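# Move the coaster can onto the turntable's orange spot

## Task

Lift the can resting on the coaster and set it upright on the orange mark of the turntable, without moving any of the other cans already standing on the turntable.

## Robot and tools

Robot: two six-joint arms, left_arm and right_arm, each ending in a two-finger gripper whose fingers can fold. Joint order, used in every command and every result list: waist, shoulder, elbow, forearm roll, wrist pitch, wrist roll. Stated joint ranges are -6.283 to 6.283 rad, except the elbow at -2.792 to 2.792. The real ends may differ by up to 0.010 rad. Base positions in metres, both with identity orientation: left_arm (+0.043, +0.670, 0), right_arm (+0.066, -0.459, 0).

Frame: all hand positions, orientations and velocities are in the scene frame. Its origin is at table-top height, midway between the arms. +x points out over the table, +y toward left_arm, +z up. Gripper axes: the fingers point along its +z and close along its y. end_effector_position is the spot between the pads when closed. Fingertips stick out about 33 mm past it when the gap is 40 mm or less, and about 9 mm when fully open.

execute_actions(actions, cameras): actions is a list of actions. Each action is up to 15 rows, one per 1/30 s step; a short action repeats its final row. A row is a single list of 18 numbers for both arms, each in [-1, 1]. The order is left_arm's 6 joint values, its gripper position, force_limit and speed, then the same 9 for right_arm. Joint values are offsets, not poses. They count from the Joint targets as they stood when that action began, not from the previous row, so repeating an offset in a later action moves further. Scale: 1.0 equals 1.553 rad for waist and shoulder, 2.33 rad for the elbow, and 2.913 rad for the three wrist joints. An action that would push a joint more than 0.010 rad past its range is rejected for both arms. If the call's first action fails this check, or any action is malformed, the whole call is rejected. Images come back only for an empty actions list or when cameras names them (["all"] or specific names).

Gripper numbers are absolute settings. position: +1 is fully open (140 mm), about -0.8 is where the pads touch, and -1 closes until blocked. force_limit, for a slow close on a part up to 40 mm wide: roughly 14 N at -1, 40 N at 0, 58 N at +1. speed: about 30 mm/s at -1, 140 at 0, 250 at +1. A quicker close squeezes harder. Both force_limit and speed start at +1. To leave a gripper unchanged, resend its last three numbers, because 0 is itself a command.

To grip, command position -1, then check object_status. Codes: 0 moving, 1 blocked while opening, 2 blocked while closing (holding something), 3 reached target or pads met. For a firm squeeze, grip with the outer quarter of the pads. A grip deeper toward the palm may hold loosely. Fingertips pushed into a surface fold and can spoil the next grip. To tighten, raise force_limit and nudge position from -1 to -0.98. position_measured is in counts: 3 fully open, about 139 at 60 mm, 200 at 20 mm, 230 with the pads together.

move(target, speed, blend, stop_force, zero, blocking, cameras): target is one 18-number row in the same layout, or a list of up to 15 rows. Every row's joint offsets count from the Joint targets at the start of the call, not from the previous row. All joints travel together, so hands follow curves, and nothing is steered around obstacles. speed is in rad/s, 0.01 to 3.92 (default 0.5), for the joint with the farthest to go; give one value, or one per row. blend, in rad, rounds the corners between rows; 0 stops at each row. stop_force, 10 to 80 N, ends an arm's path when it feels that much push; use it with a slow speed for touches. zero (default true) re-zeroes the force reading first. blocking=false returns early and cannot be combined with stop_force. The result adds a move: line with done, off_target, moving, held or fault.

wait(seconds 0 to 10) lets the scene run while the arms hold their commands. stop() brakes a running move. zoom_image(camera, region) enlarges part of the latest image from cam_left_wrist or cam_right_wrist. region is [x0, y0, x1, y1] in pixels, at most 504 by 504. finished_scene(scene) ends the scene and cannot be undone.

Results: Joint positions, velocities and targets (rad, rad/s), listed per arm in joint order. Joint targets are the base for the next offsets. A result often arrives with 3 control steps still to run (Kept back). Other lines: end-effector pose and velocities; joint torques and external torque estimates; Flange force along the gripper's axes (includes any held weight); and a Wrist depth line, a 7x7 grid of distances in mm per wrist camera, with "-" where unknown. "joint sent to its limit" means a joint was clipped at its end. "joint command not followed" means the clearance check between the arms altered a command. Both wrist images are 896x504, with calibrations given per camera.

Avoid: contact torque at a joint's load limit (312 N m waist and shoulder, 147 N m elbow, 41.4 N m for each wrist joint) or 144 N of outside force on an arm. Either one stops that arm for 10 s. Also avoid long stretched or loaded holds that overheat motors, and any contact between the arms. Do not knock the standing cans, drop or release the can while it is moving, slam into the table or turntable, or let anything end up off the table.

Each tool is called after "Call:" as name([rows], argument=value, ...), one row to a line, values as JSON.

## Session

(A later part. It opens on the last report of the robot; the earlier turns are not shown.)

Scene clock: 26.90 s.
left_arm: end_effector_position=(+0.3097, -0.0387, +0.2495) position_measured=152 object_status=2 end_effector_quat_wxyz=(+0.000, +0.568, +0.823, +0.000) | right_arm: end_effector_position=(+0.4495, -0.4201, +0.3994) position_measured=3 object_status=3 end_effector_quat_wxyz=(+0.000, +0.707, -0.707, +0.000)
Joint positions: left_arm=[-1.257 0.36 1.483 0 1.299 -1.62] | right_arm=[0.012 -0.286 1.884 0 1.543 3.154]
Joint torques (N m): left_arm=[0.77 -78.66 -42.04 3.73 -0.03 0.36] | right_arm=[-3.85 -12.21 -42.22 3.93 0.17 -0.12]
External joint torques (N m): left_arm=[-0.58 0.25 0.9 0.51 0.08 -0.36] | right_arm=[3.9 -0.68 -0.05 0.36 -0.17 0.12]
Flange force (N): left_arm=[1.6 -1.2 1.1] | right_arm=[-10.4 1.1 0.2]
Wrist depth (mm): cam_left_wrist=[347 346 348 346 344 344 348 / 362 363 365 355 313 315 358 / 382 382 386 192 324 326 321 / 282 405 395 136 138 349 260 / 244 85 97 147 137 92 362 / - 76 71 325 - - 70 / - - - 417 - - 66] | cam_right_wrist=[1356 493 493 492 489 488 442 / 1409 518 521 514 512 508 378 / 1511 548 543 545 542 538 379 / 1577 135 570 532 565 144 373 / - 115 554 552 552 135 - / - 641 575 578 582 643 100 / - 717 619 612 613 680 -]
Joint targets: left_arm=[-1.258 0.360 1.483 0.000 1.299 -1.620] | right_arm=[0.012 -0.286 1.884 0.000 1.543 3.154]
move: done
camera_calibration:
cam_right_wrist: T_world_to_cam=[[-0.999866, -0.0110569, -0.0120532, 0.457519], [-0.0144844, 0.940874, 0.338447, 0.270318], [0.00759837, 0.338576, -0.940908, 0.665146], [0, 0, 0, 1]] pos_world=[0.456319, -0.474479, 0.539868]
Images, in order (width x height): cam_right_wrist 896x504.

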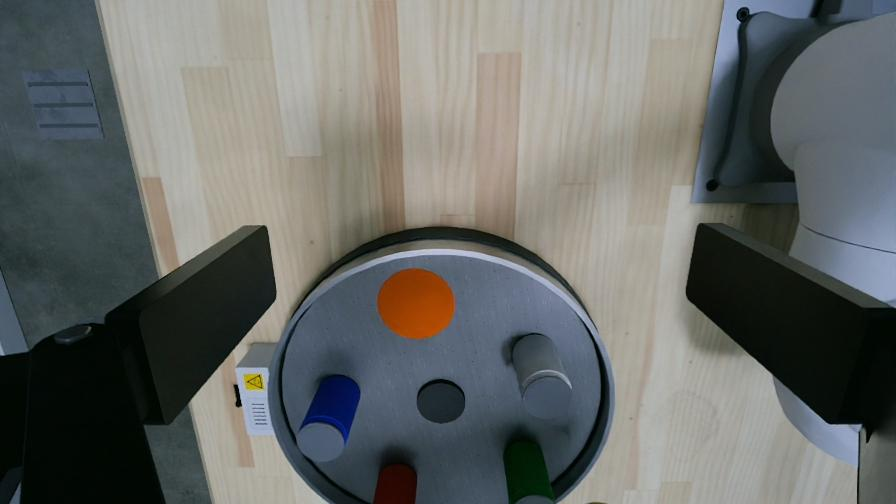

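Call:
wait(seconds=1.00)

Call:
execute_actions([
  [[0.0000,-0.0001,-0.0001,0,0.0001,0,-1,-0.05,-1,0,0,0,0,0,0,1,1,1],[0.0002,-0.0002,-0.0003,0,0.0004,0,-1,-0.05,-1,0,0,0,0,0,0,1,1,1],[0.0004,-0.0005,-0.0006,0,0.0008,0,-1,-0.05,-1,0,0,0,0,0,0,1,1,1],[0.0007,-0.0009,-0.0011,0,0.0014,0,-1,-0.05,-1,0,0,0,0,0,0,1,1,1],[0.0011,-0.0014,-0.0017,0,0.0021,0,-1,-0.05,-1,0,0,0,0,0,0,1,1,1],[0.0016,-0.0020,-0.0025,0,0.0030,0,-1,-0.05,-1,0,0,0,0,0,0,1,1,1],[0.0022,-0.0027,-0.0033,0,0.0041,0,-1,-0.05,-1,0,0,0,0,0,0,1,1,1],[0.0029,-0.0034,-0.0042,0,0.0052,0,-1,-0.05,-1,0,0,0,0,0,0,1,1,1],[0.0036,-0.0042,-0.0053,0,0.0065,0,-1,-0.05,-1,0,0,0,0,0,0,1,1,1],[0.0045,-0.0051,-0.0064,0,0.0079,0,-1,-0.05,-1,0,0,0,0,0,0,1,1,1],[0.0054,-0.0061,-0.0076,0,0.0094,0,-1,-0.05,-1,0,0,0,0,0,0,1,1,1],[0.0065,-0.0072,-0.0089,0,0.0109,0,-1,-0.05,-1,0,0,0,0,0,0,1,1,1],[0.0076,-0.0082,-0.0103,0,0.0126,0,-1,-0.05,-1,0,0,0,0,0,0,1,1,1],[0.0088,-0.0094,-0.0117,0,0.0144,0,-1,-0.05,-1,0,0,0,0,0,0,1,1,1],[0.0101,-0.0106,-0.0132,0,0.0162,0,-1,-0.05,-1,0,0,0,0,0,0,1,1,1]],
  [[0.0014,-0.0012,-0.0015,0,0.0019,0,-1,-0.05,-1,0,0,0,0,0,0,1,1,1],[0.0029,-0.0025,-0.0031,0,0.0038,0,-1,-0.05,-1,0,0,0,0,0,0,1,1,1],[0.0044,-0.0038,-0.0047,0,0.0058,0,-1,-0.05,-1,0,0,0,0,0,0,1,1,1],[0.0061,-0.0051,-0.0064,0,0.0078,0,-1,-0.05,-1,0,0,0,0,0,0,1,1,1],[0.0078,-0.0064,-0.0080,0,0.0098,0,-1,-0.05,-1,0,0,0,0,0,0,1,1,1],[0.0097,-0.0078,-0.0097,0,0.0119,0,-1,-0.05,-1,0,0,0,0,0,0,1,1,1],[0.0116,-0.0091,-0.0114,0,0.0140,0,-1,-0.05,-1,0,0,0,0,0,0,1,1,1],[0.0136,-0.0105,-0.0131,0,0.0161,0,-1,-0.05,-1,0,0,0,0,0,0,1,1,1],[0.0157,-0.0119,-0.0148,0,0.0181,0,-1,-0.05,-1,0,0,0,0,0,0,1,1,1],[0.0179,-0.0132,-0.0164,0,0.0202,0,-1,-0.05,-1,0,0,0,0,0,0,1,1,1],[0.0202,-0.0145,-0.0181,0,0.0222,0,-1,-0.05,-1,0,0,0,0,0,0,1,1,1],[0.0226,-0.0159,-0.0197,0,0.0243,0,-1,-0.05,-1,0,0,0,0,0,0,1,1,1],[0.0251,-0.0171,-0.0214,0,0.0262,0,-1,-0.05,-1,0,0,0,0,0,0,1,1,1],[0.0276,-0.0184,-0.0229,0,0.0282,0,-1,-0.05,-1,0,0,0,0,0,0,1,1,1],[0.0303,-0.0196,-0.0245,0,0.0300,0,-1,-0.05,-1,0,0,0,0,0,0,1,1,1]],
  [[0.0027,-0.0012,-0.0015,0,0.0018,0,-1,-0.05,-1,0,0,0,0,0,0,1,1,1],[0.0054,-0.0023,-0.0029,0,0.0036,0,-1,-0.05,-1,0,0,0,0,0,0,1,1,1],[0.0081,-0.0034,-0.0043,0,0.0052,0,-1,-0.05,-1,0,0,0,0,0,0,1,1,1],[0.0108,-0.0045,-0.0056,0,0.0068,0,-1,-0.05,-1,0,0,0,0,0,0,1,1,1],[0.0134,-0.0054,-0.0068,0,0.0083,0,-1,-0.05,-1,0,0,0,0,0,0,1,1,1],[0.0161,-0.0063,-0.0079,0,0.0097,0,-1,-0.05,-1,0,0,0,0,0,0,1,1,1],[0.0188,-0.0072,-0.0089,0,0.0110,0,-1,-0.05,-1,0,0,0,0,0,0,1,1,1],[0.0215,-0.0079,-0.0099,0,0.0121,0,-1,-0.05,-1,0,0,0,0,0,0,1,1,1],[0.0242,-0.0086,-0.0107,0,0.0131,0,-1,-0.05,-1,0,0,0,0,0,0,1,1,1],[0.0269,-0.0092,-0.0114,0,0.0140,0,-1,-0.05,-1,0,0,0,0,0,0,1,1,1],[0.0296,-0.0097,-0.0120,0,0.0148,0,-1,-0.05,-1,0,0,0,0,0,0,1,1,1],[0.0323,-0.0101,-0.0125,0,0.0154,0,-1,-0.05,-1,0,0,0,0,0,0,1,1,1],[0.0350,-0.0103,-0.0129,0,0.0158,0,-1,-0.05,-1,0,0,0,0,0,0,1,1,1],[0.0376,-0.0105,-0.0131,0,0.0161,0,-1,-0.05,-1,0,0,0,0,0,0,1,1,1],[0.0403,-0.0106,-0.0132,0,0.0162,0,-1,-0.05,-1,0,0,0,0,0,0,1,1,1]],
  [[0.0027,0,0,0,0,0,-1,-0.05,-1,0,0,0,0,0,0,1,1,1],[0.0054,0,0,0,0,0,-1,-0.05,-1,0,0,0,0,0,0,1,1,1],[0.0081,0,0,0,0,0,-1,-0.05,-1,0,0,0,0,0,0,1,1,1],[0.0108,0,0,0,0,0,-1,-0.05,-1,0,0,0,0,0,0,1,1,1],[0.0134,0,0,0,0,0,-1,-0.05,-1,0,0,0,0,0,0,1,1,1],[0.0161,0,0,0,0,0,-1,-0.05,-1,0,0,0,0,0,0,1,1,1],[0.0188,0,0,0,0,0,-1,-0.05,-1,0,0,0,0,0,0,1,1,1],[0.0215,0,0,0,0,0,-1,-0.05,-1,0,0,0,0,0,0,1,1,1],[0.0242,0,0,0,0,0,-1,-0.05,-1,0,0,0,0,0,0,1,1,1],[0.0269,0,0,0,0,0,-1,-0.05,-1,0,0,0,0,0,0,1,1,1],[0.0296,0,0,0,0,0,-1,-0.05,-1,0,0,0,0,0,0,1,1,1],[0.0323,0,0,0,0,0,-1,-0.05,-1,0,0,0,0,0,0,1,1,1],[0.0350,0,0,0,0,0,-1,-0.05,-1,0,0,0,0,0,0,1,1,1],[0.0376,0,0,0,0,0,-1,-0.05,-1,0,0,0,0,0,0,1,1,1],[0.0403,0,0,0,0,0,-1,-0.05,-1,0,0,0,0,0,0,1,1,1]],
  [[0.0026,0.0002,0.0003,0,-0.0003,0,-1,-0.05,-1,0,0,0,0,0,0,1,1,1],[0.0050,0.0008,0.0010,0,-0.0012,0,-1,-0.05,-1,0,0,0,0,0,0,1,1,1],[0.0073,0.0017,0.0021,0,-0.0026,0,-1,-0.05,-1,0,0,0,0,0,0,1,1,1],[0.0093,0.0028,0.0035,0,-0.0044,0,-1,-0.05,-1,0,0,0,0,0,0,1,1,1],[0.0112,0.0042,0.0053,0,-0.0065,0,-1,-0.05,-1,0,0,0,0,0,0,1,1,1],[0.0129,0.0057,0.0072,0,-0.0088,0,-1,-0.05,-1,0,0,0,0,0,0,1,1,1],[0.0144,0.0073,0.0091,0,-0.0112,0,-1,-0.05,-1,0,0,0,0,0,0,1,1,1],[0.0158,0.0090,0.0112,0,-0.0137,0,-1,-0.05,-1,0,0,0,0,0,0,1,1,1],[0.0169,0.0106,0.0132,0,-0.0162,0,-1,-0.05,-1,0,0,0,0,0,0,1,1,1],[0.0179,0.0121,0.0151,0,-0.0185,0,-1,-0.05,-1,0,0,0,0,0,0,1,1,1],[0.0187,0.0135,0.0168,0,-0.0206,0,-1,-0.05,-1,0,0,0,0,0,0,1,1,1],[0.0194,0.0146,0.0182,0,-0.0224,0,-1,-0.05,-1,0,0,0,0,0,0,1,1,1],[0.0198,0.0155,0.0193,0,-0.0237,0,-1,-0.05,-1,0,0,0,0,0,0,1,1,1],[0.0201,0.0161,0.0201,0,-0.0246,0,-1,-0.05,-1,0,0,0,0,0,0,1,1,1],[0.0202,0.0163,0.0203,0,-0.0250,0,-1,-0.05,-1,0,0,0,0,0,0,1,1,1]],
])

Call:
move(target=[-0.1413,0.0245,0.0305,0,-0.0374,0,-1,-0.05,-1,0,0,0,0,0,0,1,1,1], speed=0.4)

Scene clock: 29.33 s.
left_arm: end_effector_position=(+0.3097, -0.0387, +0.2495) position_measured=152 object_status=2 end_effector_quat_wxyz=(+0.000, +0.568, +0.823, +0.000) | right_arm: end_effector_position=(+0.4495, -0.4201, +0.3994) position_measured=3 object_status=3 end_effector_quat_wxyz=(+0.000, +0.707, -0.707, +0.000)
Joint positions: left_arm=[-1.258 0.36 1.483 0 1.299 -1.62] | right_arm=[0.012 -0.286 1.884 0 1.543 3.154]
Joint torques (N m): left_arm=[0.78 -79.03 -42.26 3.71 -0.03 0.36] | right_arm=[-3.61 -12.12 -42.3 3.93 0.17 -0.12]
External joint torques (N m): left_arm=[-0.74 0.46 1 0.53 0.07 -0.36] | right_arm=[3.57 -0.74 0.01 0.36 -0.18 0.12]
Flange force (N): left_arm=[1.5 -1.4 1.3] | right_arm=[-9.5 1.3 0.3]
Wrist depth (mm): cam_left_wrist=[345 346 348 347 343 344 350 / 363 363 366 357 316 316 355 / 384 382 389 192 325 334 327 / 281 404 397 136 138 347 325 / 241 85 97 147 138 92 279 / - 76 71 392 - - 70 / - - - 411 - - 66] | cam_right_wrist=[1348 494 492 491 490 486 442 / 1441 519 517 517 517 505 380 / 1511 546 545 543 541 537 379 / 1618 135 561 525 562 145 374 / - 115 548 542 557 135 - / - 651 585 578 600 640 100 / - 715 609 609 627 682 -]
Joint targets: left_arm=[-1.258 0.360 1.483 0.000 1.299 -1.620] | right_arm=[0.012 -0.286 1.884 0.000 1.543 3.154]
Tool commands: left_gripper/position=-1.0 left_gripper/force_limit=-0.05 left_gripper/speed=-1.0 right_gripper/position=+1.0 right_gripper/force_limit=+1.0 right_gripper/speed=+1.0
wait: 1.00 s; at rest from the start

Scene clock: 31.73 s.
left_arm: end_effector_position=(+0.4496, +0.0445, +0.3287) position_measured=152 object_status=2 end_effector_quat_wxyz=(+0.000, +0.476, +0.880, +0.000) end_effector_velocity=(+0.040, -0.004, -0.121) end_effector_angular_velocity=(+0.000, +0.002, +0.043) | right_arm: end_effector_position=(+0.4495, -0.4201, +0.3994) position_measured=3 object_status=3 end_effector_quat_wxyz=(+0.000, +0.707, -0.707, +0.000)
Joint positions: left_arm=[-1.042 0.316 1.4 0 1.427 -1.62] | right_arm=[0.012 -0.286 1.884 0 1.543 3.154]
Joint velocities: left_arm=[0.044 0.069 0.126 -0.001 -0.194 0] | right_arm=[within noise]
Joint torques (N m): left_arm=[-2 -78.3 -43.95 3.97 -0.03 0.36] | right_arm=[-3.74 -11.9 -42.32 3.91 0.17 -0.11]
External joint torques (N m): left_arm=[0.84 0.02 -0.04 0.5 0.09 -0.36] | right_arm=[3.72 -0.94 0.04 0.38 -0.18 0.11]
External joint torques at the end of the 1st action: left_arm=[-0.69 -0.99 0.25 0.48 0.32 -0.43] | right_arm=[3.57 -0.76 0.18 0.4 -0.19 0.13]
External joint torques at the end of the 2nd action: left_arm=[0.05 -2.41 0.95 0.57 0.05 -0.4] | right_arm=[3.7 -0.75 0.04 0.39 -0.19 0.14]
External joint torques at the end of the 3rd action: left_arm=[-0.14 1.73 1.05 0.56 0.07 -0.37] | right_arm=[3.58 -0.75 0.21 0.4 -0.17 0.08]
External joint torques at the end of the 4th action: left_arm=[2.42 1 0.88 0.66 0.13 -0.43] | right_arm=[3.5 -0.79 0.08 0.4 -0.16 0.09]
Flange force (N): left_arm=[-0.2 0.6 -0.2] | right_arm=[-9.8 1.7 0.3]
Flange force at the end of the 1st action (N): left_arm=[2.3 -1.0 -0.6] | right_arm=[-9.5 1.5 0.6]
Flange force at the end of the 2nd action (N): left_arm=[6.0 0.5 0.7] | right_arm=[-9.9 1.3 0.4]
Flange force at the end of the 3rd action (N): left_arm=[-0.5 -0.7 1.8] | right_arm=[-9.4 1.5 0.6]
Flange force at the end of the 4th action (N): left_arm=[0.0 2.7 1.3] | right_arm=[-9.2 1.5 0.4]
Wrist depth (mm): cam_left_wrist=[414 416 421 419 421 419 421 / 437 442 394 402 437 442 442 / 464 451 406 188 457 469 465 / 486 434 342 136 138 492 1513 / 515 85 98 145 138 92 1542 / - 76 71 483 - - 70 / - - - 504 - - 66] | cam_right_wrist=[529 496 493 492 488 488 442 / 1441 519 516 517 514 508 379 / 1475 544 543 543 542 539 381 / 1618 135 565 526 567 145 374 / - 115 544 544 589 135 - / - 651 582 570 579 640 100 / - 713 627 609 616 683 -]
Joint targets: left_arm=[-1.038 0.322 1.412 0.000 1.408 -1.620] | right_arm=[0.012 -0.286 1.884 0.000 1.543 3.154]
Kept back: 3 steps.
Step readings (joint positions of left_arm | right_arm; steps 1 to 15: 1st action; 16 to 30: 2nd action; 31 to 45: 3rd action; 46 to 60: 4th action; 61 to 72: 5th action):
0: [-1.258 0.360 1.483 0.000 1.299 -1.620] | [0.012 -0.286 1.884 0.000 1.543 3.154]
1: [-1.258 0.360 1.483 0.000 1.299 -1.620] | [0.012 -0.286 1.884 0.000 1.543 3.154]
2: [-1.258 0.360 1.483 0.000 1.299 -1.620] | [0.012 -0.286 1.884 0.000 1.543 3.154]
4: [-1.257 0.360 1.483 0.000 1.300 -1.620] | [0.012 -0.286 1.884 0.000 1.543 3.154]
8: [-1.255 0.357 1.477 0.000 1.308 -1.620] | [0.012 -0.286 1.884 0.000 1.543 3.154]
15: [-1.246 0.347 1.459 0.000 1.336 -1.620] | [0.012 -0.286 1.884 0.000 1.543 3.154]
16: [-1.243 0.345 1.455 0.000 1.342 -1.620] | [0.012 -0.286 1.884 0.000 1.543 3.154]
17: [-1.241 0.344 1.452 0.000 1.347 -1.620] | [0.012 -0.286 1.884 0.000 1.543 3.154]
19: [-1.237 0.339 1.444 0.000 1.358 -1.620] | [0.012 -0.286 1.884 0.000 1.543 3.154]
23: [-1.226 0.331 1.429 0.000 1.381 -1.620] | [0.012 -0.286 1.884 0.000 1.543 3.154]
30: [-1.203 0.317 1.403 0.000 1.422 -1.620] | [0.012 -0.286 1.884 0.000 1.543 3.154]
31: [-1.198 0.315 1.398 0.000 1.429 -1.620] | [0.012 -0.286 1.884 0.000 1.543 3.154]
32: [-1.194 0.313 1.395 0.000 1.434 -1.620] | [0.012 -0.286 1.884 0.000 1.543 3.154]
34: [-1.186 0.310 1.388 0.000 1.444 -1.620] | [0.012 -0.286 1.884 0.000 1.543 3.154]
38: [-1.169 0.304 1.377 0.000 1.462 -1.620] | [0.012 -0.286 1.884 0.000 1.543 3.154]
45: [-1.140 0.297 1.366 0.000 1.479 -1.620] | [0.012 -0.286 1.884 0.000 1.543 3.154]
46: [-1.136 0.297 1.365 0.000 1.480 -1.620] | [0.012 -0.286 1.884 0.000 1.543 3.154]
47: [-1.132 0.297 1.365 0.000 1.480 -1.620] | [0.012 -0.286 1.884 0.000 1.543 3.154]
49: [-1.123 0.297 1.365 0.000 1.480 -1.620] | [0.012 -0.286 1.884 0.000 1.543 3.154]
53: [-1.107 0.297 1.365 0.000 1.480 -1.620] | [0.012 -0.286 1.884 0.000 1.543 3.154]
60: [-1.078 0.297 1.365 0.000 1.480 -1.620] | [0.012 -0.286 1.884 0.000 1.543 3.154]
61: [-1.073 0.297 1.365 0.000 1.480 -1.620] | [0.012 -0.286 1.884 0.000 1.543 3.154]
62: [-1.069 0.297 1.365 0.000 1.480 -1.620] | [0.012 -0.286 1.884 0.000 1.543 3.154]
64: [-1.061 0.298 1.367 0.000 1.476 -1.620] | [0.012 -0.286 1.884 0.000 1.543 3.154]
68: [-1.049 0.306 1.382 0.000 1.454 -1.620] | [0.012 -0.286 1.884 0.000 1.543 3.154]

Scene clock: 32.97 s.
left_arm: end_effector_position=(+0.3097, -0.0388, +0.2496) position_measured=152 object_status=2 end_effector_quat_wxyz=(+0.000, +0.568, +0.823, +0.000) | right_arm: end_effector_position=(+0.4495, -0.4201, +0.3994) position_measured=3 object_status=3 end_effector_quat_wxyz=(+0.000, +0.707, -0.707, +0.000)
Joint positions: left_arm=[-1.258 0.36 1.483 0 1.299 -1.62] | right_arm=[0.012 -0.286 1.884 0 1.543 3.154]
Joint torques (N m): left_arm=[0.68 -79.23 -42.01 3.78 -0.16 0.43] | right_arm=[-3.52 -12.19 -42.29 3.92 0.15 -0.12]
External joint torques (N m): left_arm=[-0.71 0.84 0.91 0.45 0.2 -0.43] | right_arm=[3.46 -0.57 0.04 0.37 -0.16 0.12]
Flange force (N): left_arm=[0.6 -1.5 1.2] | right_arm=[-9.2 1.0 0.3]
Wrist depth (mm): cam_left_wrist=[344 346 347 346 345 345 347 / 362 365 362 356 314 316 357 / 383 382 382 192 324 247 330 / 282 407 395 136 138 351 347 / 243 85 97 145 138 92 364 / - 76 72 394 - - 70 / - - - 409 - - 67] | cam_right_wrist=[1401 493 497 490 489 487 443 / 1433 517 519 518 513 507 378 / 1539 546 548 543 539 542 379 / 1650 135 575 527 567 145 373 / - 114 555 545 562 135 - / - 641 570 567 570 643 100 / - 710 678 601 629 685 -]
Joint targets: left_arm=[-1.258 0.360 1.483 0.000 1.299 -1.620] | right_arm=[0.012 -0.286 1.884 0.000 1.543 3.154]
move: done

Call:
wait(seconds=0.5)

Scene clock: 33.63 s.
left_arm: end_effector_position=(+0.3096, -0.0388, +0.2496) position_measured=152 object_status=2 end_effector_quat_wxyz=(+0.000, +0.568, +0.823, +0.000) | right_arm: end_effector_position=(+0.4495, -0.4201, +0.3994) position_measured=3 object_status=3 end_effector_quat_wxyz=(+0.000, +0.707, -0.707, +0.000)
Joint positions: left_arm=[-1.258 0.36 1.483 0 1.299 -1.62] | right_arm=[0.012 -0.286 1.884 0 1.543 3.154]
Joint torques (N m): left_arm=[0.43 -79.02 -42 3.72 -0.13 0.46] | right_arm=[-3.42 -12.15 -42.39 3.9 0.18 -0.11]
External joint torques (N m): left_arm=[-0.52 0.44 0.7 0.52 0.17 -0.46] | right_arm=[3.43 -0.76 0.12 0.39 -0.18 0.11]
Flange force (N): left_arm=[0.8 -1.3 0.8] | right_arm=[-9.1 1.4 0.5]
Wrist depth (mm): cam_left_wrist=[345 347 348 346 342 343 349 / 362 364 364 358 314 313 357 / 381 384 382 192 332 298 325 / 280 405 393 137 138 349 349 / 243 85 97 373 137 87 366 / - 76 71 384 - - 70 / - - - 375 - - 67] | cam_right_wrist=[1348 494 492 492 489 487 444 / 1386 518 516 516 515 508 378 / 1493 548 548 545 539 539 378 / 1695 135 562 527 564 145 374 / - 115 542 542 560 135 - / - 646 - 575 579 646 100 / - 705 621 615 625 687 -]
Joint targets: left_arm=[-1.258 0.360 1.483 0.000 1.299 -1.620] | right_arm=[0.012 -0.286 1.884 0.000 1.543 3.154]
Tool commands: left_gripper/position=-1.0 left_gripper/force_limit=-0.05 left_gripper/speed=-1.0 right_gripper/position=+1.0 right_gripper/force_limit=+1.0 right_gripper/speed=+1.0
wait: 0.50 s; at rest from the start

Call:
wait(seconds=3.38)

Call:
execute_actions([
  [[0.0000,0.0001,0.0001,0,-0.0001,0,-1,-0.05,-1,0,0,0,0,0,0,1,1,1],[0.0002,0.0002,0.0003,0,-0.0004,0,-1,-0.05,-1,0,0,0,0,0,0,1,1,1],[0.0004,0.0005,0.0006,0,-0.0008,0,-1,-0.05,-1,0,0,0,0,0,0,1,1,1],[0.0007,0.0009,0.0011,0,-0.0014,0,-1,-0.05,-1,0,0,0,0,0,0,1,1,1],[0.0011,0.0014,0.0017,0,-0.0021,0,-1,-0.05,-1,0,0,0,0,0,0,1,1,1],[0.0016,0.0020,0.0025,0,-0.0030,0,-1,-0.05,-1,0,0,0,0,0,0,1,1,1],[0.0022,0.0027,0.0033,0,-0.0041,0,-1,-0.05,-1,0,0,0,0,0,0,1,1,1],[0.0029,0.0034,0.0042,0,-0.0052,0,-1,-0.05,-1,0,0,0,0,0,0,1,1,1],[0.0036,0.0042,0.0053,0,-0.0065,0,-1,-0.05,-1,0,0,0,0,0,0,1,1,1],[0.0045,0.0051,0.0064,0,-0.0079,0,-1,-0.05,-1,0,0,0,0,0,0,1,1,1],[0.0054,0.0061,0.0076,0,-0.0094,0,-1,-0.05,-1,0,0,0,0,0,0,1,1,1],[0.0065,0.0072,0.0089,0,-0.0109,0,-1,-0.05,-1,0,0,0,0,0,0,1,1,1],[0.0076,0.0082,0.0103,0,-0.0126,0,-1,-0.05,-1,0,0,0,0,0,0,1,1,1],[0.0088,0.0094,0.0117,0,-0.0144,0,-1,-0.05,-1,0,0,0,0,0,0,1,1,1],[0.0101,0.0106,0.0132,0,-0.0162,0,-1,-0.05,-1,0,0,0,0,0,0,1,1,1]],
  [[0.0014,0.0012,0.0015,0,-0.0019,0,-1,-0.05,-1,0,0,0,0,0,0,1,1,1],[0.0029,0.0025,0.0031,0,-0.0038,0,-1,-0.05,-1,0,0,0,0,0,0,1,1,1],[0.0044,0.0038,0.0047,0,-0.0058,0,-1,-0.05,-1,0,0,0,0,0,0,1,1,1],[0.0061,0.0051,0.0064,0,-0.0078,0,-1,-0.05,-1,0,0,0,0,0,0,1,1,1],[0.0078,0.0064,0.0080,0,-0.0098,0,-1,-0.05,-1,0,0,0,0,0,0,1,1,1],[0.0097,0.0078,0.0097,0,-0.0119,0,-1,-0.05,-1,0,0,0,0,0,0,1,1,1],[0.0116,0.0091,0.0114,0,-0.0140,0,-1,-0.05,-1,0,0,0,0,0,0,1,1,1],[0.0136,0.0105,0.0131,0,-0.0161,0,-1,-0.05,-1,0,0,0,0,0,0,1,1,1],[0.0157,0.0119,0.0148,0,-0.0181,0,-1,-0.05,-1,0,0,0,0,0,0,1,1,1],[0.0179,0.0132,0.0164,0,-0.0202,0,-1,-0.05,-1,0,0,0,0,0,0,1,1,1],[0.0202,0.0145,0.0181,0,-0.0222,0,-1,-0.05,-1,0,0,0,0,0,0,1,1,1],[0.0226,0.0159,0.0197,0,-0.0243,0,-1,-0.05,-1,0,0,0,0,0,0,1,1,1],[0.0251,0.0171,0.0214,0,-0.0262,0,-1,-0.05,-1,0,0,0,0,0,0,1,1,1],[0.0276,0.0184,0.0229,0,-0.0282,0,-1,-0.05,-1,0,0,0,0,0,0,1,1,1],[0.0303,0.0196,0.0245,0,-0.0300,0,-1,-0.05,-1,0,0,0,0,0,0,1,1,1]],
  [[0.0027,0.0012,0.0015,0,-0.0018,0,-1,-0.05,-1,0,0,0,0,0,0,1,1,1],[0.0054,0.0023,0.0029,0,-0.0036,0,-1,-0.05,-1,0,0,0,0,0,0,1,1,1],[0.0081,0.0034,0.0043,0,-0.0052,0,-1,-0.05,-1,0,0,0,0,0,0,1,1,1],[0.0108,0.0045,0.0056,0,-0.0068,0,-1,-0.05,-1,0,0,0,0,0,0,1,1,1],[0.0134,0.0054,0.0068,0,-0.0083,0,-1,-0.05,-1,0,0,0,0,0,0,1,1,1],[0.0161,0.0063,0.0079,0,-0.0097,0,-1,-0.05,-1,0,0,0,0,0,0,1,1,1],[0.0188,0.0072,0.0089,0,-0.0110,0,-1,-0.05,-1,0,0,0,0,0,0,1,1,1],[0.0215,0.0079,0.0099,0,-0.0121,0,-1,-0.05,-1,0,0,0,0,0,0,1,1,1],[0.0242,0.0086,0.0107,0,-0.0131,0,-1,-0.05,-1,0,0,0,0,0,0,1,1,1],[0.0269,0.0092,0.0114,0,-0.0140,0,-1,-0.05,-1,0,0,0,0,0,0,1,1,1],[0.0296,0.0097,0.0120,0,-0.0148,0,-1,-0.05,-1,0,0,0,0,0,0,1,1,1],[0.0323,0.0101,0.0125,0,-0.0154,0,-1,-0.05,-1,0,0,0,0,0,0,1,1,1],[0.0350,0.0103,0.0129,0,-0.0158,0,-1,-0.05,-1,0,0,0,0,0,0,1,1,1],[0.0376,0.0105,0.0131,0,-0.0161,0,-1,-0.05,-1,0,0,0,0,0,0,1,1,1],[0.0403,0.0106,0.0132,0,-0.0162,0,-1,-0.05,-1,0,0,0,0,0,0,1,1,1]],
  [[0.0027,0,0,0,0,0,-1,-0.05,-1,0,0,0,0,0,0,1,1,1],[0.0054,0,0,0,0,0,0.25,0,0,0,0,0,0,0,0,1,1,1],[0.0081,0,0,0,0,0,0.25,0,0,0,0,0,0,0,0,1,1,1],[0.0108,0,0,0,0,0,0.25,0,0,0,0,0,0,0,0,1,1,1],[0.0134,0,0,0,0,0,0.25,0,0,0,0,0,0,0,0,1,1,1],[0.0161,0,0,0,0,0,0.25,0,0,0,0,0,0,0,0,1,1,1],[0.0188,0,0,0,0,0,0.25,0,0,0,0,0,0,0,0,1,1,1],[0.0215,0,0,0,0,0,0.25,0,0,0,0,0,0,0,0,1,1,1],[0.0242,0,0,0,0,0,0.25,0,0,0,0,0,0,0,0,1,1,1],[0.0269,0,0,0,0,0,0.25,0,0,0,0,0,0,0,0,1,1,1],[0.0296,0,0,0,0,0,0.25,0,0,0,0,0,0,0,0,1,1,1],[0.0323,0,0,0,0,0,0.25,0,0,0,0,0,0,0,0,1,1,1],[0.0350,0,0,0,0,0,0.25,0,0,0,0,0,0,0,0,1,1,1],[0.0376,0,0,0,0,0,0.25,0,0,0,0,0,0,0,0,1,1,1],[0.0403,0,0,0,0,0,0.25,0,0,0,0,0,0,0,0,1,1,1]],
  [[0.0026,-0.0002,-0.0003,0,0.0003,0,0.25,0,0,0,0,0,0,0,0,1,1,1],[0.0050,-0.0008,-0.0010,0,0.0012,0,0.25,0,0,0,0,0,0,0,0,1,1,1],[0.0073,-0.0017,-0.0021,0,0.0026,0,0.25,0,0,0,0,0,0,0,0,1,1,1],[0.0093,-0.0028,-0.0035,0,0.0044,0,0.25,0,0,0,0,0,0,0,0,1,1,1],[0.0112,-0.0042,-0.0053,0,0.0065,0,0.25,0,0,0,0,0,0,0,0,1,1,1],[0.0129,-0.0057,-0.0072,0,0.0088,0,0.25,0,0,0,0,0,0,0,0,1,1,1],[0.0144,-0.0073,-0.0091,0,0.0112,0,0.25,0,0,0,0,0,0,0,0,1,1,1],[0.0158,-0.0090,-0.0112,0,0.0137,0,0.25,0,0,0,0,0,0,0,0,1,1,1],[0.0169,-0.0106,-0.0132,0,0.0162,0,0.25,0,0,0,0,0,0,0,0,1,1,1],[0.0179,-0.0121,-0.0151,0,0.0185,0,0.25,0,0,0,0,0,0,0,0,1,1,1],[0.0187,-0.0135,-0.0168,0,0.0206,0,0.25,0,0,0,0,0,0,0,0,1,1,1],[0.0194,-0.0146,-0.0182,0,0.0224,0,0.25,0,0,0,0,0,0,0,0,1,1,1],[0.0198,-0.0155,-0.0193,0,0.0237,0,0.25,0,0,0,0,0,0,0,0,1,1,1],[0.0201,-0.0161,-0.0201,0,0.0246,0,0.25,0,0,0,0,0,0,0,0,1,1,1],[0.0202,-0.0163,-0.0203,0,0.0250,0,0.25,0,0,0,0,0,0,0,0,1,1,1]],
])

Call:
move(target=[0.0000,-0.0408,-0.0508,0,0.0624,0,0.25,0,0,0,0,0,0,0,0,1,1,1], speed=0.4, cameras=["all"])

Scene clock: 39.27 s.
left_arm: end_effector_position=(+0.3096, -0.0388, +0.2497) position_measured=152 object_status=2 end_effector_quat_wxyz=(+0.000, +0.568, +0.823, +0.000) | right_arm: end_effector_position=(+0.4495, -0.4201, +0.3994) position_measured=3 object_status=3 end_effector_quat_wxyz=(+0.000, +0.707, -0.707, +0.000)
Joint positions: left_arm=[-1.258 0.36 1.483 0 1.299 -1.62] | right_arm=[0.012 -0.286 1.884 0 1.543 3.154]
Joint torques (N m): left_arm=[0.53 -79.06 -42.22 3.75 -0.14 0.45] | right_arm=[-3.62 -12.12 -42.33 3.88 0.14 -0.1]
External joint torques (N m): left_arm=[-0.82 0.8 1.11 0.46 0.19 -0.45] | right_arm=[3.66 -0.73 0.07 0.41 -0.15 0.1]
Flange force (N): left_arm=[1.2 -1.7 1.4] | right_arm=[-9.7 1.4 0.3]
Wrist depth (mm): cam_left_wrist=[344 347 346 347 342 344 349 / 362 364 366 357 314 314 355 / 384 382 385 192 329 322 317 / 398 406 401 136 138 351 349 / 243 85 97 146 137 92 360 / - 76 71 372 - - 70 / - - - 388 - - 66] | cam_right_wrist=[1334 494 493 491 491 486 442 / 1409 520 518 516 516 508 379 / 1502 548 546 543 538 541 379 / 1587 135 564 528 566 145 373 / - 115 550 537 551 135 - / - 651 585 577 583 640 100 / - 713 621 612 669 685 -]
Joint targets: left_arm=[-1.258 0.360 1.483 0.000 1.299 -1.620] | right_arm=[0.012 -0.286 1.884 0.000 1.543 3.154]
Tool commands: left_gripper/position=-1.0 left_gripper/force_limit=-0.05 left_gripper/speed=-1.0 right_gripper/position=+1.0 right_gripper/force_limit=+1.0 right_gripper/speed=+1.0
wait: 3.40 s; at rest from the start

Scene clock: 41.67 s.
left_arm: end_effector_position=(+0.4564, +0.0330, +0.1725) position_measured=98 object_status=3 end_effector_quat_wxyz=(+0.000, +0.476, +0.880, +0.000) end_effector_velocity=(+0.028, +0.015, +0.115) end_effector_angular_velocity=(+0.001, +0.000, +0.042) | right_arm: end_effector_position=(+0.4495, -0.4201, +0.3994) position_measured=3 object_status=3 end_effector_quat_wxyz=(+0.000, +0.707, -0.707, +0.000)
Joint positions: left_arm=[-1.042 0.405 1.566 0 1.172 -1.62] | right_arm=[0.012 -0.286 1.884 0 1.543 3.154]
Joint velocities: left_arm=[0.042 -0.068 -0.124 0 0.192 0] | right_arm=[within noise]
Joint torques (N m): left_arm=[-5.01 -77.94 -38.73 3.34 0 0.45] | right_arm=[-3.52 -12.2 -42.27 3.88 0.16 -0.12]
External joint torques (N m): left_arm=[3.72 -1.53 0.14 0.58 0.05 -0.45] | right_arm=[3.53 -0.66 0.01 0.41 -0.17 0.12]
External joint torques at the end of the 1st action: left_arm=[0.99 -0.28 0.09 0.52 0.23 -0.4] | right_arm=[3.62 -0.84 0.11 0.38 -0.16 0.12]
External joint torques at the end of the 2nd action: left_arm=[-1.34 2.48 0.43 0.52 0.12 -0.35] | right_arm=[3.47 -0.83 0.06 0.4 -0.16 0.09]
External joint torques at the end of the 3rd action: left_arm=[-2.36 0.33 1.83 0.46 0.08 -0.33] | right_arm=[3.51 -0.82 0.1 0.39 -0.18 0.12]
External joint torques at the end of the 4th action: left_arm=[1.96 -0.88 -0.13 0.47 0.19 -0.4] | right_arm=[3.52 -0.61 0.11 0.42 -0.19 0.13]
Flange force (N): left_arm=[2.3 4.3 -0.9] | right_arm=[-9.4 1.2 0.3]
Flange force at the end of the 1st action (N): left_arm=[0.3 0.9 -0.4] | right_arm=[-9.6 1.6 0.5]
Flange force at the end of the 2nd action (N): left_arm=[-2.3 -2.6 1.8] | right_arm=[-9.1 1.5 0.4]
Flange force at the end of the 3rd action (N): left_arm=[4.0 -3.2 1.8] | right_arm=[-9.3 1.5 0.5]
Flange force at the end of the 4th action (N): left_arm=[0.7 2.1 -1.0] | right_arm=[-9.4 1.2 0.5]
Wrist depth (mm): cam_left_wrist=[273 271 270 271 274 275 275 / 282 237 236 237 283 290 290 / 250 246 244 247 253 305 303 / 263 260 168 173 155 320 325 / - 87 122 281 273 93 93 / - - 289 296 299 69 80 / - - 316 314 316 - -] | cam_right_wrist=[1334 494 493 491 490 487 443 / 1458 520 518 515 514 507 379 / 1511 548 545 546 542 538 381 / 1568 135 560 527 567 145 373 / - 115 554 537 551 135 - / - 643 571 579 574 640 100 / - 699 622 603 618 685 -]
Joint targets: left_arm=[-1.038 0.398 1.554 0.000 1.190 -1.620] | right_arm=[0.012 -0.286 1.884 0.000 1.543 3.154]
Kept back: 3 steps.
Step readings (joint positions of left_arm | right_arm; steps 1 to 15: 1st action; 16 to 30: 2nd action; 31 to 45: 3rd action; 46 to 60: 4th action; 61 to 72: 5th action):
0: [-1.258 0.360 1.483 0.000 1.299 -1.620] | [0.012 -0.286 1.884 0.000 1.543 3.154]
1: [-1.258 0.360 1.483 0.000 1.299 -1.620] | [0.012 -0.286 1.884 0.000 1.543 3.154]
2: [-1.258 0.360 1.483 0.000 1.298 -1.620] | [0.012 -0.286 1.884 0.000 1.543 3.154]
4: [-1.258 0.360 1.484 0.000 1.297 -1.620] | [0.012 -0.286 1.884 0.000 1.543 3.154]
8: [-1.255 0.363 1.489 0.000 1.289 -1.620] | [0.012 -0.286 1.884 0.000 1.543 3.154]
15: [-1.245 0.374 1.508 0.000 1.260 -1.620] | [0.012 -0.286 1.884 0.000 1.543 3.154]
16: [-1.244 0.375 1.511 0.000 1.256 -1.620] | [0.012 -0.286 1.884 0.000 1.543 3.154]
17: [-1.242 0.377 1.514 0.000 1.251 -1.620] | [0.012 -0.286 1.884 0.000 1.543 3.154]
19: [-1.237 0.381 1.522 0.000 1.239 -1.620] | [0.012 -0.286 1.884 0.000 1.543 3.154]
23: [-1.227 0.389 1.537 0.000 1.217 -1.620] | [0.012 -0.286 1.884 0.000 1.543 3.154]
30: [-1.202 0.404 1.564 0.000 1.174 -1.620] | [0.012 -0.286 1.884 0.000 1.543 3.154]
31: [-1.199 0.406 1.567 0.000 1.169 -1.620] | [0.012 -0.286 1.884 0.000 1.543 3.154]
32: [-1.195 0.407 1.571 0.000 1.164 -1.620] | [0.012 -0.286 1.884 0.000 1.543 3.154]
34: [-1.186 0.411 1.578 0.000 1.153 -1.620] | [0.012 -0.286 1.884 0.000 1.543 3.154]
38: [-1.170 0.417 1.589 0.000 1.136 -1.620] | [0.012 -0.286 1.884 0.000 1.543 3.154]
45: [-1.140 0.423 1.601 0.000 1.118 -1.620] | [0.012 -0.286 1.884 0.000 1.543 3.154]
46: [-1.136 0.424 1.601 0.000 1.117 -1.620] | [0.012 -0.286 1.884 0.000 1.543 3.154]
47: [-1.132 0.424 1.602 0.000 1.117 -1.620] | [0.012 -0.286 1.884 0.000 1.543 3.154]
49: [-1.124 0.424 1.602 0.000 1.117 -1.620] | [0.012 -0.286 1.884 0.000 1.543 3.154]
53: [-1.107 0.424 1.602 0.000 1.117 -1.620] | [0.012 -0.286 1.884 0.000 1.543 3.154]
60: [-1.077 0.424 1.602 0.000 1.117 -1.620] | [0.012 -0.286 1.884 0.000 1.543 3.154]
61: [-1.074 0.424 1.602 0.000 1.117 -1.620] | [0.012 -0.286 1.884 0.000 1.543 3.154]
62: [-1.070 0.424 1.602 0.000 1.117 -1.620] | [0.012 -0.286 1.884 0.000 1.543 3.154]
64: [-1.062 0.423 1.599 0.000 1.121 -1.620] | [0.012 -0.286 1.884 0.000 1.543 3.154]
68: [-1.050 0.415 1.585 0.000 1.143 -1.620] | [0.012 -0.286 1.884 0.000 1.543 3.154]

Scene clock: 42.83 s.
left_arm: end_effector_position=(+0.4548, +0.0409, +0.2943) position_measured=98 object_status=3 end_effector_quat_wxyz=(+0.000, +0.474, +0.880, +0.000) | right_arm: end_effector_position=(+0.4495, -0.4201, +0.3994) position_measured=3 object_status=3 end_effector_quat_wxyz=(+0.000, +0.707, -0.707, +0.000)
Joint positions: left_arm=[-1.038 0.335 1.436 0 1.371 -1.62] | right_arm=[0.012 -0.286 1.884 0 1.543 3.154]
Joint torques (N m): left_arm=[0.49 -76.09 -41.91 3.8 -0.1 0.39] | right_arm=[-3.82 -12.01 -42.38 3.91 0.17 -0.09]
External joint torques (N m): left_arm=[-0.6 -0.43 0.05 0.49 0.14 -0.39] | right_arm=[3.72 -0.82 0.09 0.38 -0.18 0.09]
Flange force (N): left_arm=[0.8 -1.3 -0.3] | right_arm=[-9.8 1.5 0.5]
Wrist depth (mm): cam_left_wrist=[387 384 389 385 387 386 388 / 405 401 358 359 406 409 410 / 430 371 368 371 382 433 432 / 453 392 295 396 155 455 459 / 467 87 122 421 316 93 93 / - - 444 446 442 69 80 / - - 460 465 546 - -] | cam_right_wrist=[1313 496 494 490 489 486 442 / 1393 518 517 518 514 510 379 / 1493 544 545 543 541 542 379 / 1618 135 570 527 562 144 375 / - 115 549 541 552 135 - / - 651 569 577 585 641 100 / - 713 616 610 603 683 -]
Joint targets: left_arm=[-1.038 0.335 1.436 0.000 1.371 -1.620] | right_arm=[0.012 -0.286 1.884 0.000 1.543 3.154]
move: done
camera_calibration:
cam_left_wrist: T_world_to_cam=[[0.821032, 0.570793, 0.0101131, -0.393515], [0.535851, -0.776638, 0.331206, -0.302019], [0.196905, -0.266512, -0.943504, 0.341332], [0, 0, 0, 1]] pos_world=[0.417715, 0.0810257, 0.426059]
cam_right_wrist: T_world_to_cam=[[-0.999866, -0.0110569, -0.0120532, 0.457519], [-0.0144844, 0.940874, 0.338447, 0.270318], [0.00759837, 0.338576, -0.940908, 0.665146], [0, 0, 0, 1]] pos_world=[0.456319, -0.474479, 0.539868]

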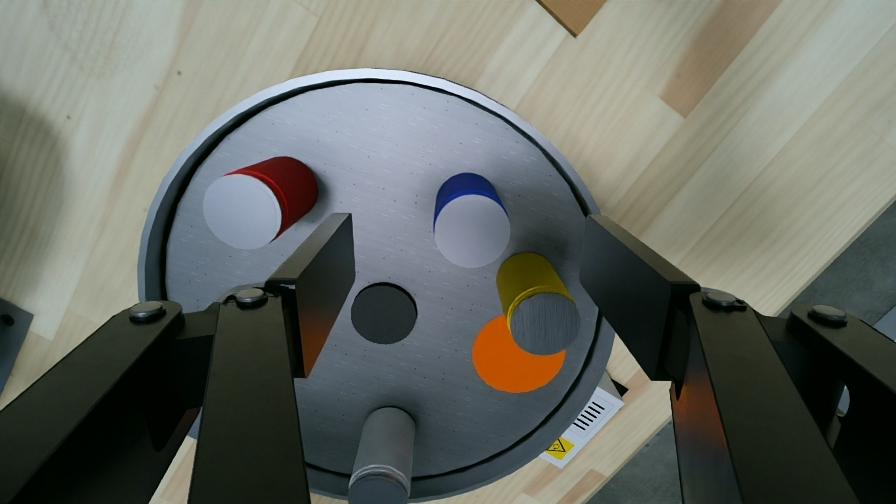

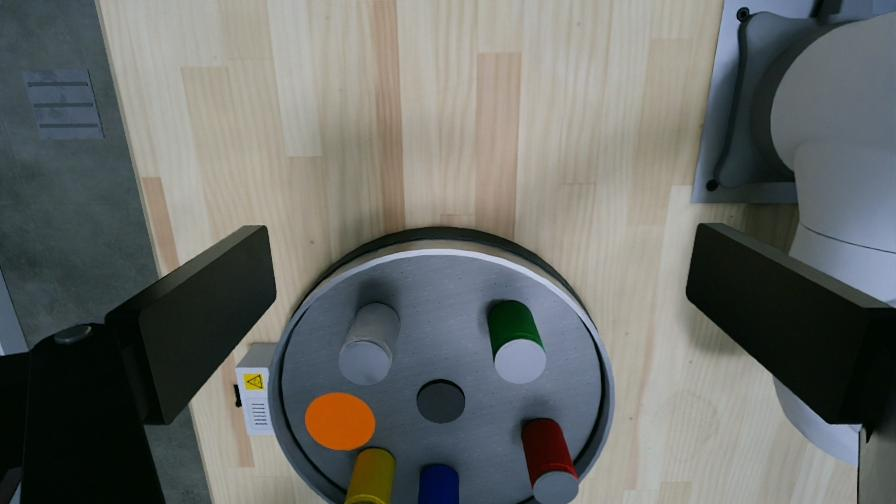

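Call:
move([
  [-0.0404,0.0162,0.0203,0,-0.0250,0.5407,0.35,0,0,0,0,0,0,0,0,1,1,1],
  [-0.0404,0.0569,0.0711,0,-0.0874,0.5407,0.35,0,0,0,0,0,0,0,0,1,1,1],
], speed=[1.2,0.3], cameras=["all"])

Scene clock: 46.53 s.
left_arm: end_effector_position=(+0.4170, +0.0113, +0.1399) position_measured=85 object_status=3 end_effector_quat_wxyz=(+0.000, +0.967, +0.255, +0.000) | right_arm: end_effector_position=(+0.4495, -0.4201, +0.3994) position_measured=3 object_status=3 end_effector_quat_wxyz=(+0.000, +0.707, -0.707, +0.000)
Joint positions: left_arm=[-1.101 0.423 1.602 0 1.117 -0.045] | right_arm=[0.012 -0.286 1.884 0 1.543 3.154]
Joint torques (N m): left_arm=[0.13 -81.29 -38.68 3.53 -0.15 0.41] | right_arm=[-3.77 -11.91 -42.22 3.89 0.16 -0.09]
External joint torques (N m): left_arm=[-0.25 -0.51 0.23 0.46 0.14 -0.41] | right_arm=[3.8 -0.98 -0.06 0.4 -0.16 0.09]
Flange force (N): left_arm=[-0.9 -1.2 -0.4] | right_arm=[-10.0 1.6 0.1]
Wrist depth (mm): cam_left_wrist=[236 243 202 194 118 198 199 / 258 258 210 205 205 208 209 / 272 271 221 219 219 217 220 / 288 287 159 231 228 224 232 / 300 87 136 247 244 100 90 / - - 319 256 212 - 87 / - - 350 259 275 - -] | cam_right_wrist=[504 496 494 493 489 487 444 / 1417 516 518 517 513 509 378 / 1520 545 543 548 543 541 381 / 1568 135 564 525 565 144 374 / - 115 543 535 559 135 - / - 640 596 579 577 645 100 / - 708 627 609 669 680 -]
Joint targets: left_arm=[-1.101 0.423 1.602 0.000 1.117 -0.045] | right_arm=[0.012 -0.286 1.884 0.000 1.543 3.154]
move: done
camera_calibration:
cam_left_wrist: T_world_to_cam=[[0.514532, -0.857417, 0.00962193, -0.20012], [-0.810537, -0.482676, 0.331743, 0.304468], [-0.279798, -0.178491, -0.943321, 0.393013], [0, 0, 0, 1]] pos_world=[0.459715, 0.0455233, 0.271658]
cam_right_wrist: T_world_to_cam=[[-0.999866, -0.0110569, -0.0120532, 0.457519], [-0.0144844, 0.940874, 0.338447, 0.270318], [0.00759837, 0.338576, -0.940908, 0.665146], [0, 0, 0, 1]] pos_world=[0.456319, -0.474479, 0.539868]

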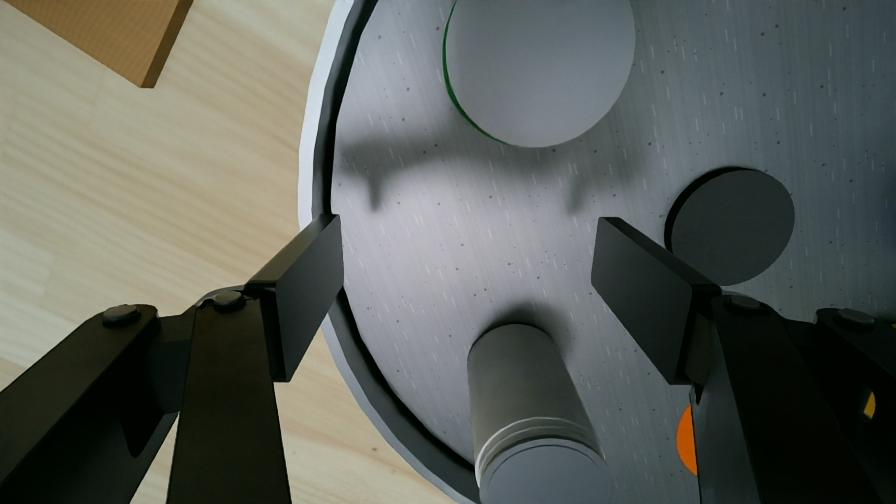

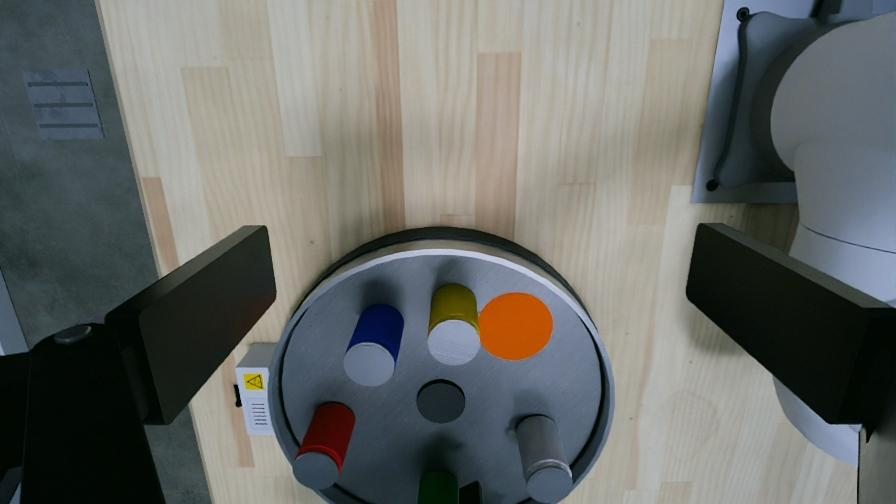

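Call:
wait(seconds=0.3)

Scene clock: 47.00 s.
left_arm: end_effector_position=(+0.4170, +0.0113, +0.1399) position_measured=85 object_status=3 end_effector_quat_wxyz=(+0.000, +0.967, +0.255, +0.000) | right_arm: end_effector_position=(+0.4495, -0.4201, +0.3994) position_measured=3 object_status=3 end_effector_quat_wxyz=(+0.000, +0.707, -0.707, +0.000)
Joint positions: left_arm=[-1.101 0.423 1.602 0 1.117 -0.045] | right_arm=[0.012 -0.286 1.884 0 1.543 3.154]
Joint torques (N m): left_arm=[-0.36 -81.21 -38.51 3.48 -0.16 0.44] | right_arm=[-3.57 -11.83 -42.36 3.9 0.15 -0.13]
External joint torques (N m): left_arm=[0.28 -0.83 -0.07 0.52 0.15 -0.44] | right_arm=[3.53 -1.05 0.07 0.4 -0.16 0.13]
Flange force (N): left_arm=[-0.2 -0.9 -0.9] | right_arm=[-9.3 1.9 0.4]
Wrist depth (mm): cam_left_wrist=[235 243 201 198 182 201 199 / 259 259 210 208 208 208 209 / 272 273 221 220 219 217 220 / 288 288 159 230 228 224 233 / 299 87 137 190 240 100 90 / - - 321 248 262 - 87 / - - 348 278 282 - -] | cam_right_wrist=[1327 494 493 491 489 486 443 / 1409 517 517 514 516 505 378 / 1502 548 545 542 539 539 379 / 1597 135 564 528 564 144 374 / - 115 554 513 589 135 - / - 648 571 583 589 641 100 / - 701 627 613 610 683 -]
Joint targets: left_arm=[-1.101 0.423 1.602 0.000 1.117 -0.045] | right_arm=[0.012 -0.286 1.884 0.000 1.543 3.154]
Tool commands: left_gripper/position=+0.35 left_gripper/force_limit=+0.0 left_gripper/speed=+0.0 right_gripper/position=+1.0 right_gripper/force_limit=+1.0 right_gripper/speed=+1.0
wait: 0.30 s; at rest from the start

Call:
move([
  [0,0,0,0,0,0,0.74,0,0,0,0,0,0,0,0,1,1,1],
  [-0.0515,0,0,0,0,0,0.74,0,0,0,0,0,0,0,0,1,1,1],
], speed=0.15, cameras=["all"])

Scene clock: 49.10 s.
left_arm: end_effector_position=(+0.3631, -0.0164, +0.1399) position_measured=36 object_status=3 end_effector_quat_wxyz=(+0.000, +0.976, +0.216, +0.000) | right_arm: end_effector_position=(+0.4495, -0.4201, +0.3994) position_measured=3 object_status=3 end_effector_quat_wxyz=(+0.000, +0.707, -0.707, +0.000)
Joint positions: left_arm=[-1.181 0.423 1.602 0 1.117 -0.045] | right_arm=[0.012 -0.286 1.884 0 1.543 3.154]
Joint torques (N m): left_arm=[0.07 -80.52 -38.35 3.5 -0.16 0.41] | right_arm=[-3.43 -12.13 -42.35 3.89 0.19 -0.12]
External joint torques (N m): left_arm=[-0.21 -1.42 -0.21 0.5 0.15 -0.41] | right_arm=[3.42 -0.74 0.07 0.4 -0.19 0.12]
Flange force (N): left_arm=[-0.8 -1.5 -1.4] | right_arm=[-9.1 1.3 0.4]
Wrist depth (mm): cam_left_wrist=[246 245 196 198 199 195 195 / 259 257 209 208 209 205 207 / 272 272 221 222 220 220 221 / 288 284 227 232 205 153 233 / 297 93 306 243 150 129 240 / - 319 324 321 158 180 - / - 348 348 349 348 256 -] | cam_right_wrist=[1334 493 492 492 493 488 443 / 1433 519 515 517 514 508 380 / 1502 546 542 543 541 542 380 / 1568 135 561 525 565 145 374 / - 114 555 539 559 135 - / - 648 579 579 573 641 100 / - 710 641 619 664 683 -]
Joint targets: left_arm=[-1.181 0.423 1.602 0.000 1.117 -0.045] | right_arm=[0.012 -0.286 1.884 0.000 1.543 3.154]
move: done
camera_calibration:
cam_left_wrist: T_world_to_cam=[[0.444429, -0.895763, 0.00959456, -0.171345], [-0.846478, -0.416423, 0.331764, 0.261508], [-0.293186, -0.155567, -0.943314, 0.378212], [0, 0, 0, 1]] pos_world=[0.408398, 0.0142508, 0.271658]
cam_right_wrist: T_world_to_cam=[[-0.999866, -0.0110569, -0.0120532, 0.457519], [-0.0144844, 0.940874, 0.338447, 0.270318], [0.00759837, 0.338576, -0.940908, 0.665146], [0, 0, 0, 1]] pos_world=[0.456319, -0.474479, 0.539868]

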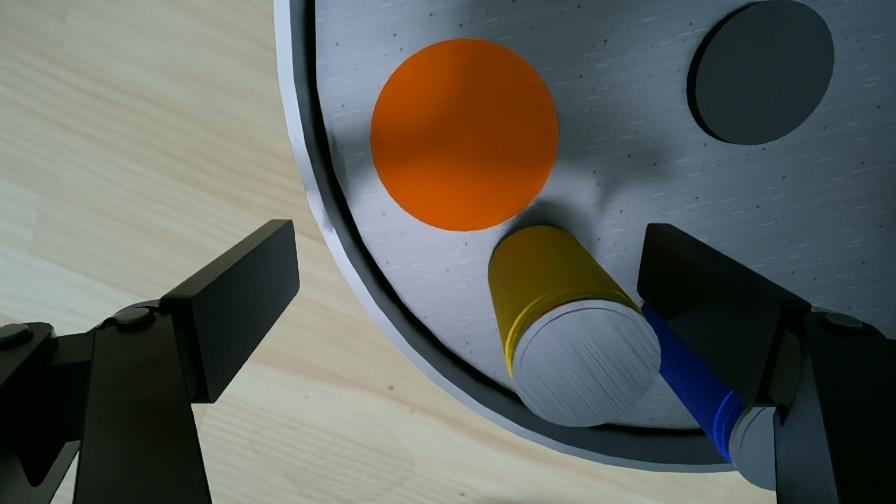

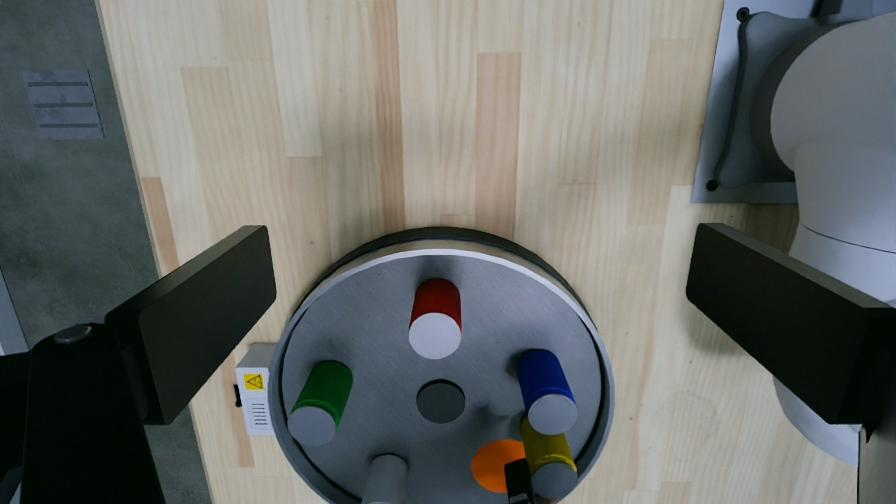

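Call:
wait(seconds=8)

Scene clock: 57.13 s.
left_arm: end_effector_position=(+0.3631, -0.0165, +0.1399) position_measured=36 object_status=3 end_effector_quat_wxyz=(+0.000, +0.976, +0.216, +0.000) | right_arm: end_effector_position=(+0.4495, -0.4201, +0.3994) position_measured=3 object_status=3 end_effector_quat_wxyz=(+0.000, +0.707, -0.707, +0.000)
Joint positions: left_arm=[-1.181 0.423 1.602 0 1.117 -0.045] | right_arm=[0.012 -0.286 1.884 0 1.543 3.154]
Joint torques (N m): left_arm=[0.55 -81.15 -38.36 3.51 -0.15 0.35] | right_arm=[-3.72 -12.12 -42.33 3.87 0.18 -0.1]
External joint torques (N m): left_arm=[-0.45 -0.68 -0.02 0.48 0.15 -0.35] | right_arm=[3.78 -0.81 0.06 0.42 -0.18 0.1]
Flange force (N): left_arm=[-1.0 -0.9 -0.7] | right_arm=[-10.0 1.5 0.4]
Wrist depth (mm): cam_left_wrist=[245 245 196 196 198 195 195 / 258 259 208 209 209 204 207 / 272 272 221 221 220 220 220 / 287 281 227 233 230 153 227 / 297 93 304 242 250 129 201 / - 321 327 317 259 219 - / - 347 347 346 349 264 -] | cam_right_wrist=[1356 494 495 489 488 488 446 / 1409 517 518 515 515 508 378 / 1484 545 544 542 544 541 379 / 1475 135 564 523 565 144 374 / - 114 542 524 551 135 - / - 640 581 579 573 641 100 / - 715 612 610 621 683 -]
Joint targets: left_arm=[-1.181 0.423 1.602 0.000 1.117 -0.045] | right_arm=[0.012 -0.286 1.884 0.000 1.543 3.154]
Tool commands: left_gripper/position=+0.74 left_gripper/force_limit=+0.0 left_gripper/speed=+0.0 right_gripper/position=+1.0 right_gripper/force_limit=+1.0 right_gripper/speed=+1.0
wait: 8.00 s; at rest by 0.13 s

Call:
wait(seconds=1.37)

Call:
move([
  [0.0805,0,0,0,0,0,-1,-0.05,-0.6,0,0,0,0,0,0,1,1,1],
  [0.1223,-0.0408,-0.0508,0,0.0624,0,-1,-0.05,-0.6,0,0,0,0,0,0,1,1,1],
], blend=[0.03,0], speed=[0.125,0.35], cameras=["all"])

Scene clock: 58.63 s.
left_arm: end_effector_position=(+0.3631, -0.0165, +0.1399) position_measured=36 object_status=3 end_effector_quat_wxyz=(+0.000, +0.976, +0.216, +0.000) | right_arm: end_effector_position=(+0.4495, -0.4201, +0.3994) position_measured=3 object_status=3 end_effector_quat_wxyz=(+0.000, +0.707, -0.707, +0.000)
Joint positions: left_arm=[-1.181 0.423 1.602 0 1.117 -0.045] | right_arm=[0.012 -0.286 1.884 0 1.543 3.154]
Joint torques (N m): left_arm=[0.08 -81.25 -38.44 3.47 -0.16 0.38] | right_arm=[-3.75 -12.03 -42.32 3.86 0.16 -0.09]
External joint torques (N m): left_arm=[0.38 -0.73 0.07 0.53 0.16 -0.38] | right_arm=[3.79 -0.9 0.01 0.44 -0.17 0.09]
Flange force (N): left_arm=[0.0 -1.1 -0.7] | right_arm=[-9.9 1.6 0.3]
Wrist depth (mm): cam_left_wrist=[247 245 196 197 198 195 195 / 259 259 208 208 208 204 206 / 270 273 221 216 217 220 221 / 287 281 227 192 140 153 230 / 298 93 305 224 150 129 228 / - 321 323 317 259 159 - / - 347 349 349 348 168 -] | cam_right_wrist=[1341 495 493 493 494 485 443 / 1425 519 515 516 514 509 378 / 1475 548 546 546 541 539 381 / 1568 135 566 526 566 145 373 / - 115 549 539 556 135 - / - 648 581 577 571 638 100 / - 708 613 619 606 685 -]
Joint targets: left_arm=[-1.181 0.423 1.602 0.000 1.117 -0.045] | right_arm=[0.012 -0.286 1.884 0.000 1.543 3.154]
Tool commands: left_gripper/position=+0.74 left_gripper/force_limit=+0.0 left_gripper/speed=+0.0 right_gripper/position=+1.0 right_gripper/force_limit=+1.0 right_gripper/speed=+1.0
wait: 1.40 s; at rest by 0.07 s

Scene clock: 60.50 s.
left_arm: end_effector_position=(+0.4869, +0.0566, +0.2498) position_measured=153 object_status=2 end_effector_quat_wxyz=(+0.000, +0.951, +0.308, +0.000) | right_arm: end_effector_position=(+0.4495, -0.4201, +0.3994) position_measured=3 object_status=3 end_effector_quat_wxyz=(+0.000, +0.707, -0.707, +0.000)
Joint positions: left_arm=[-0.991 0.36 1.483 0 1.299 -0.045] | right_arm=[0.012 -0.286 1.884 0 1.543 3.154]
Joint torques (N m): left_arm=[0.37 -78.64 -42.39 3.8 -0.18 0.35] | right_arm=[-3.84 -11.98 -42.3 3.9 0.15 -0.11]
External joint torques (N m): left_arm=[-0.73 0.21 1.11 0.47 0.17 -0.35] | right_arm=[3.84 -0.84 0.04 0.39 -0.15 0.11]
Flange force (N): left_arm=[-1.4 -2.1 1.2] | right_arm=[-10.1 1.5 0.3]
Wrist depth (mm): cam_left_wrist=[344 337 342 347 304 304 296 / 364 353 360 319 315 318 308 / 382 382 379 192 330 331 329 / 404 407 399 140 150 350 293 / 433 85 97 148 137 92 350 / - 76 72 390 - - 70 / - - - 411 - - 66] | cam_right_wrist=[1334 495 491 492 489 486 444 / 1425 519 519 515 512 507 378 / 1502 549 546 539 542 539 381 / 1608 135 567 528 561 145 374 / - 115 550 539 557 135 - / - 640 578 581 571 640 100 / - 710 621 612 629 683 -]
Joint targets: left_arm=[-0.991 0.360 1.483 0.000 1.299 -0.045] | right_arm=[0.012 -0.286 1.884 0.000 1.543 3.154]
move: done
camera_calibration:
cam_left_wrist: T_world_to_cam=[[0.605569, -0.795736, 0.00950165, -0.246095], [-0.7526, -0.568781, 0.331785, 0.323113], [-0.258609, -0.20807, -0.943307, 0.515552], [0, 0, 0, 1]] pos_world=[0.525529, 0.0952249, 0.381458]
cam_right_wrist: T_world_to_cam=[[-0.999866, -0.0110569, -0.0120532, 0.457519], [-0.0144844, 0.940874, 0.338447, 0.270318], [0.00759837, 0.338576, -0.940908, 0.665146], [0, 0, 0, 1]] pos_world=[0.456319, -0.474479, 0.539868]

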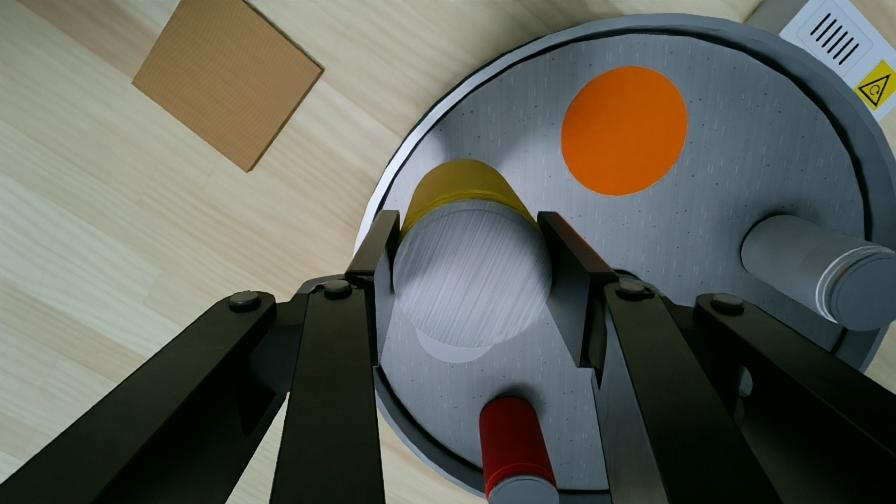

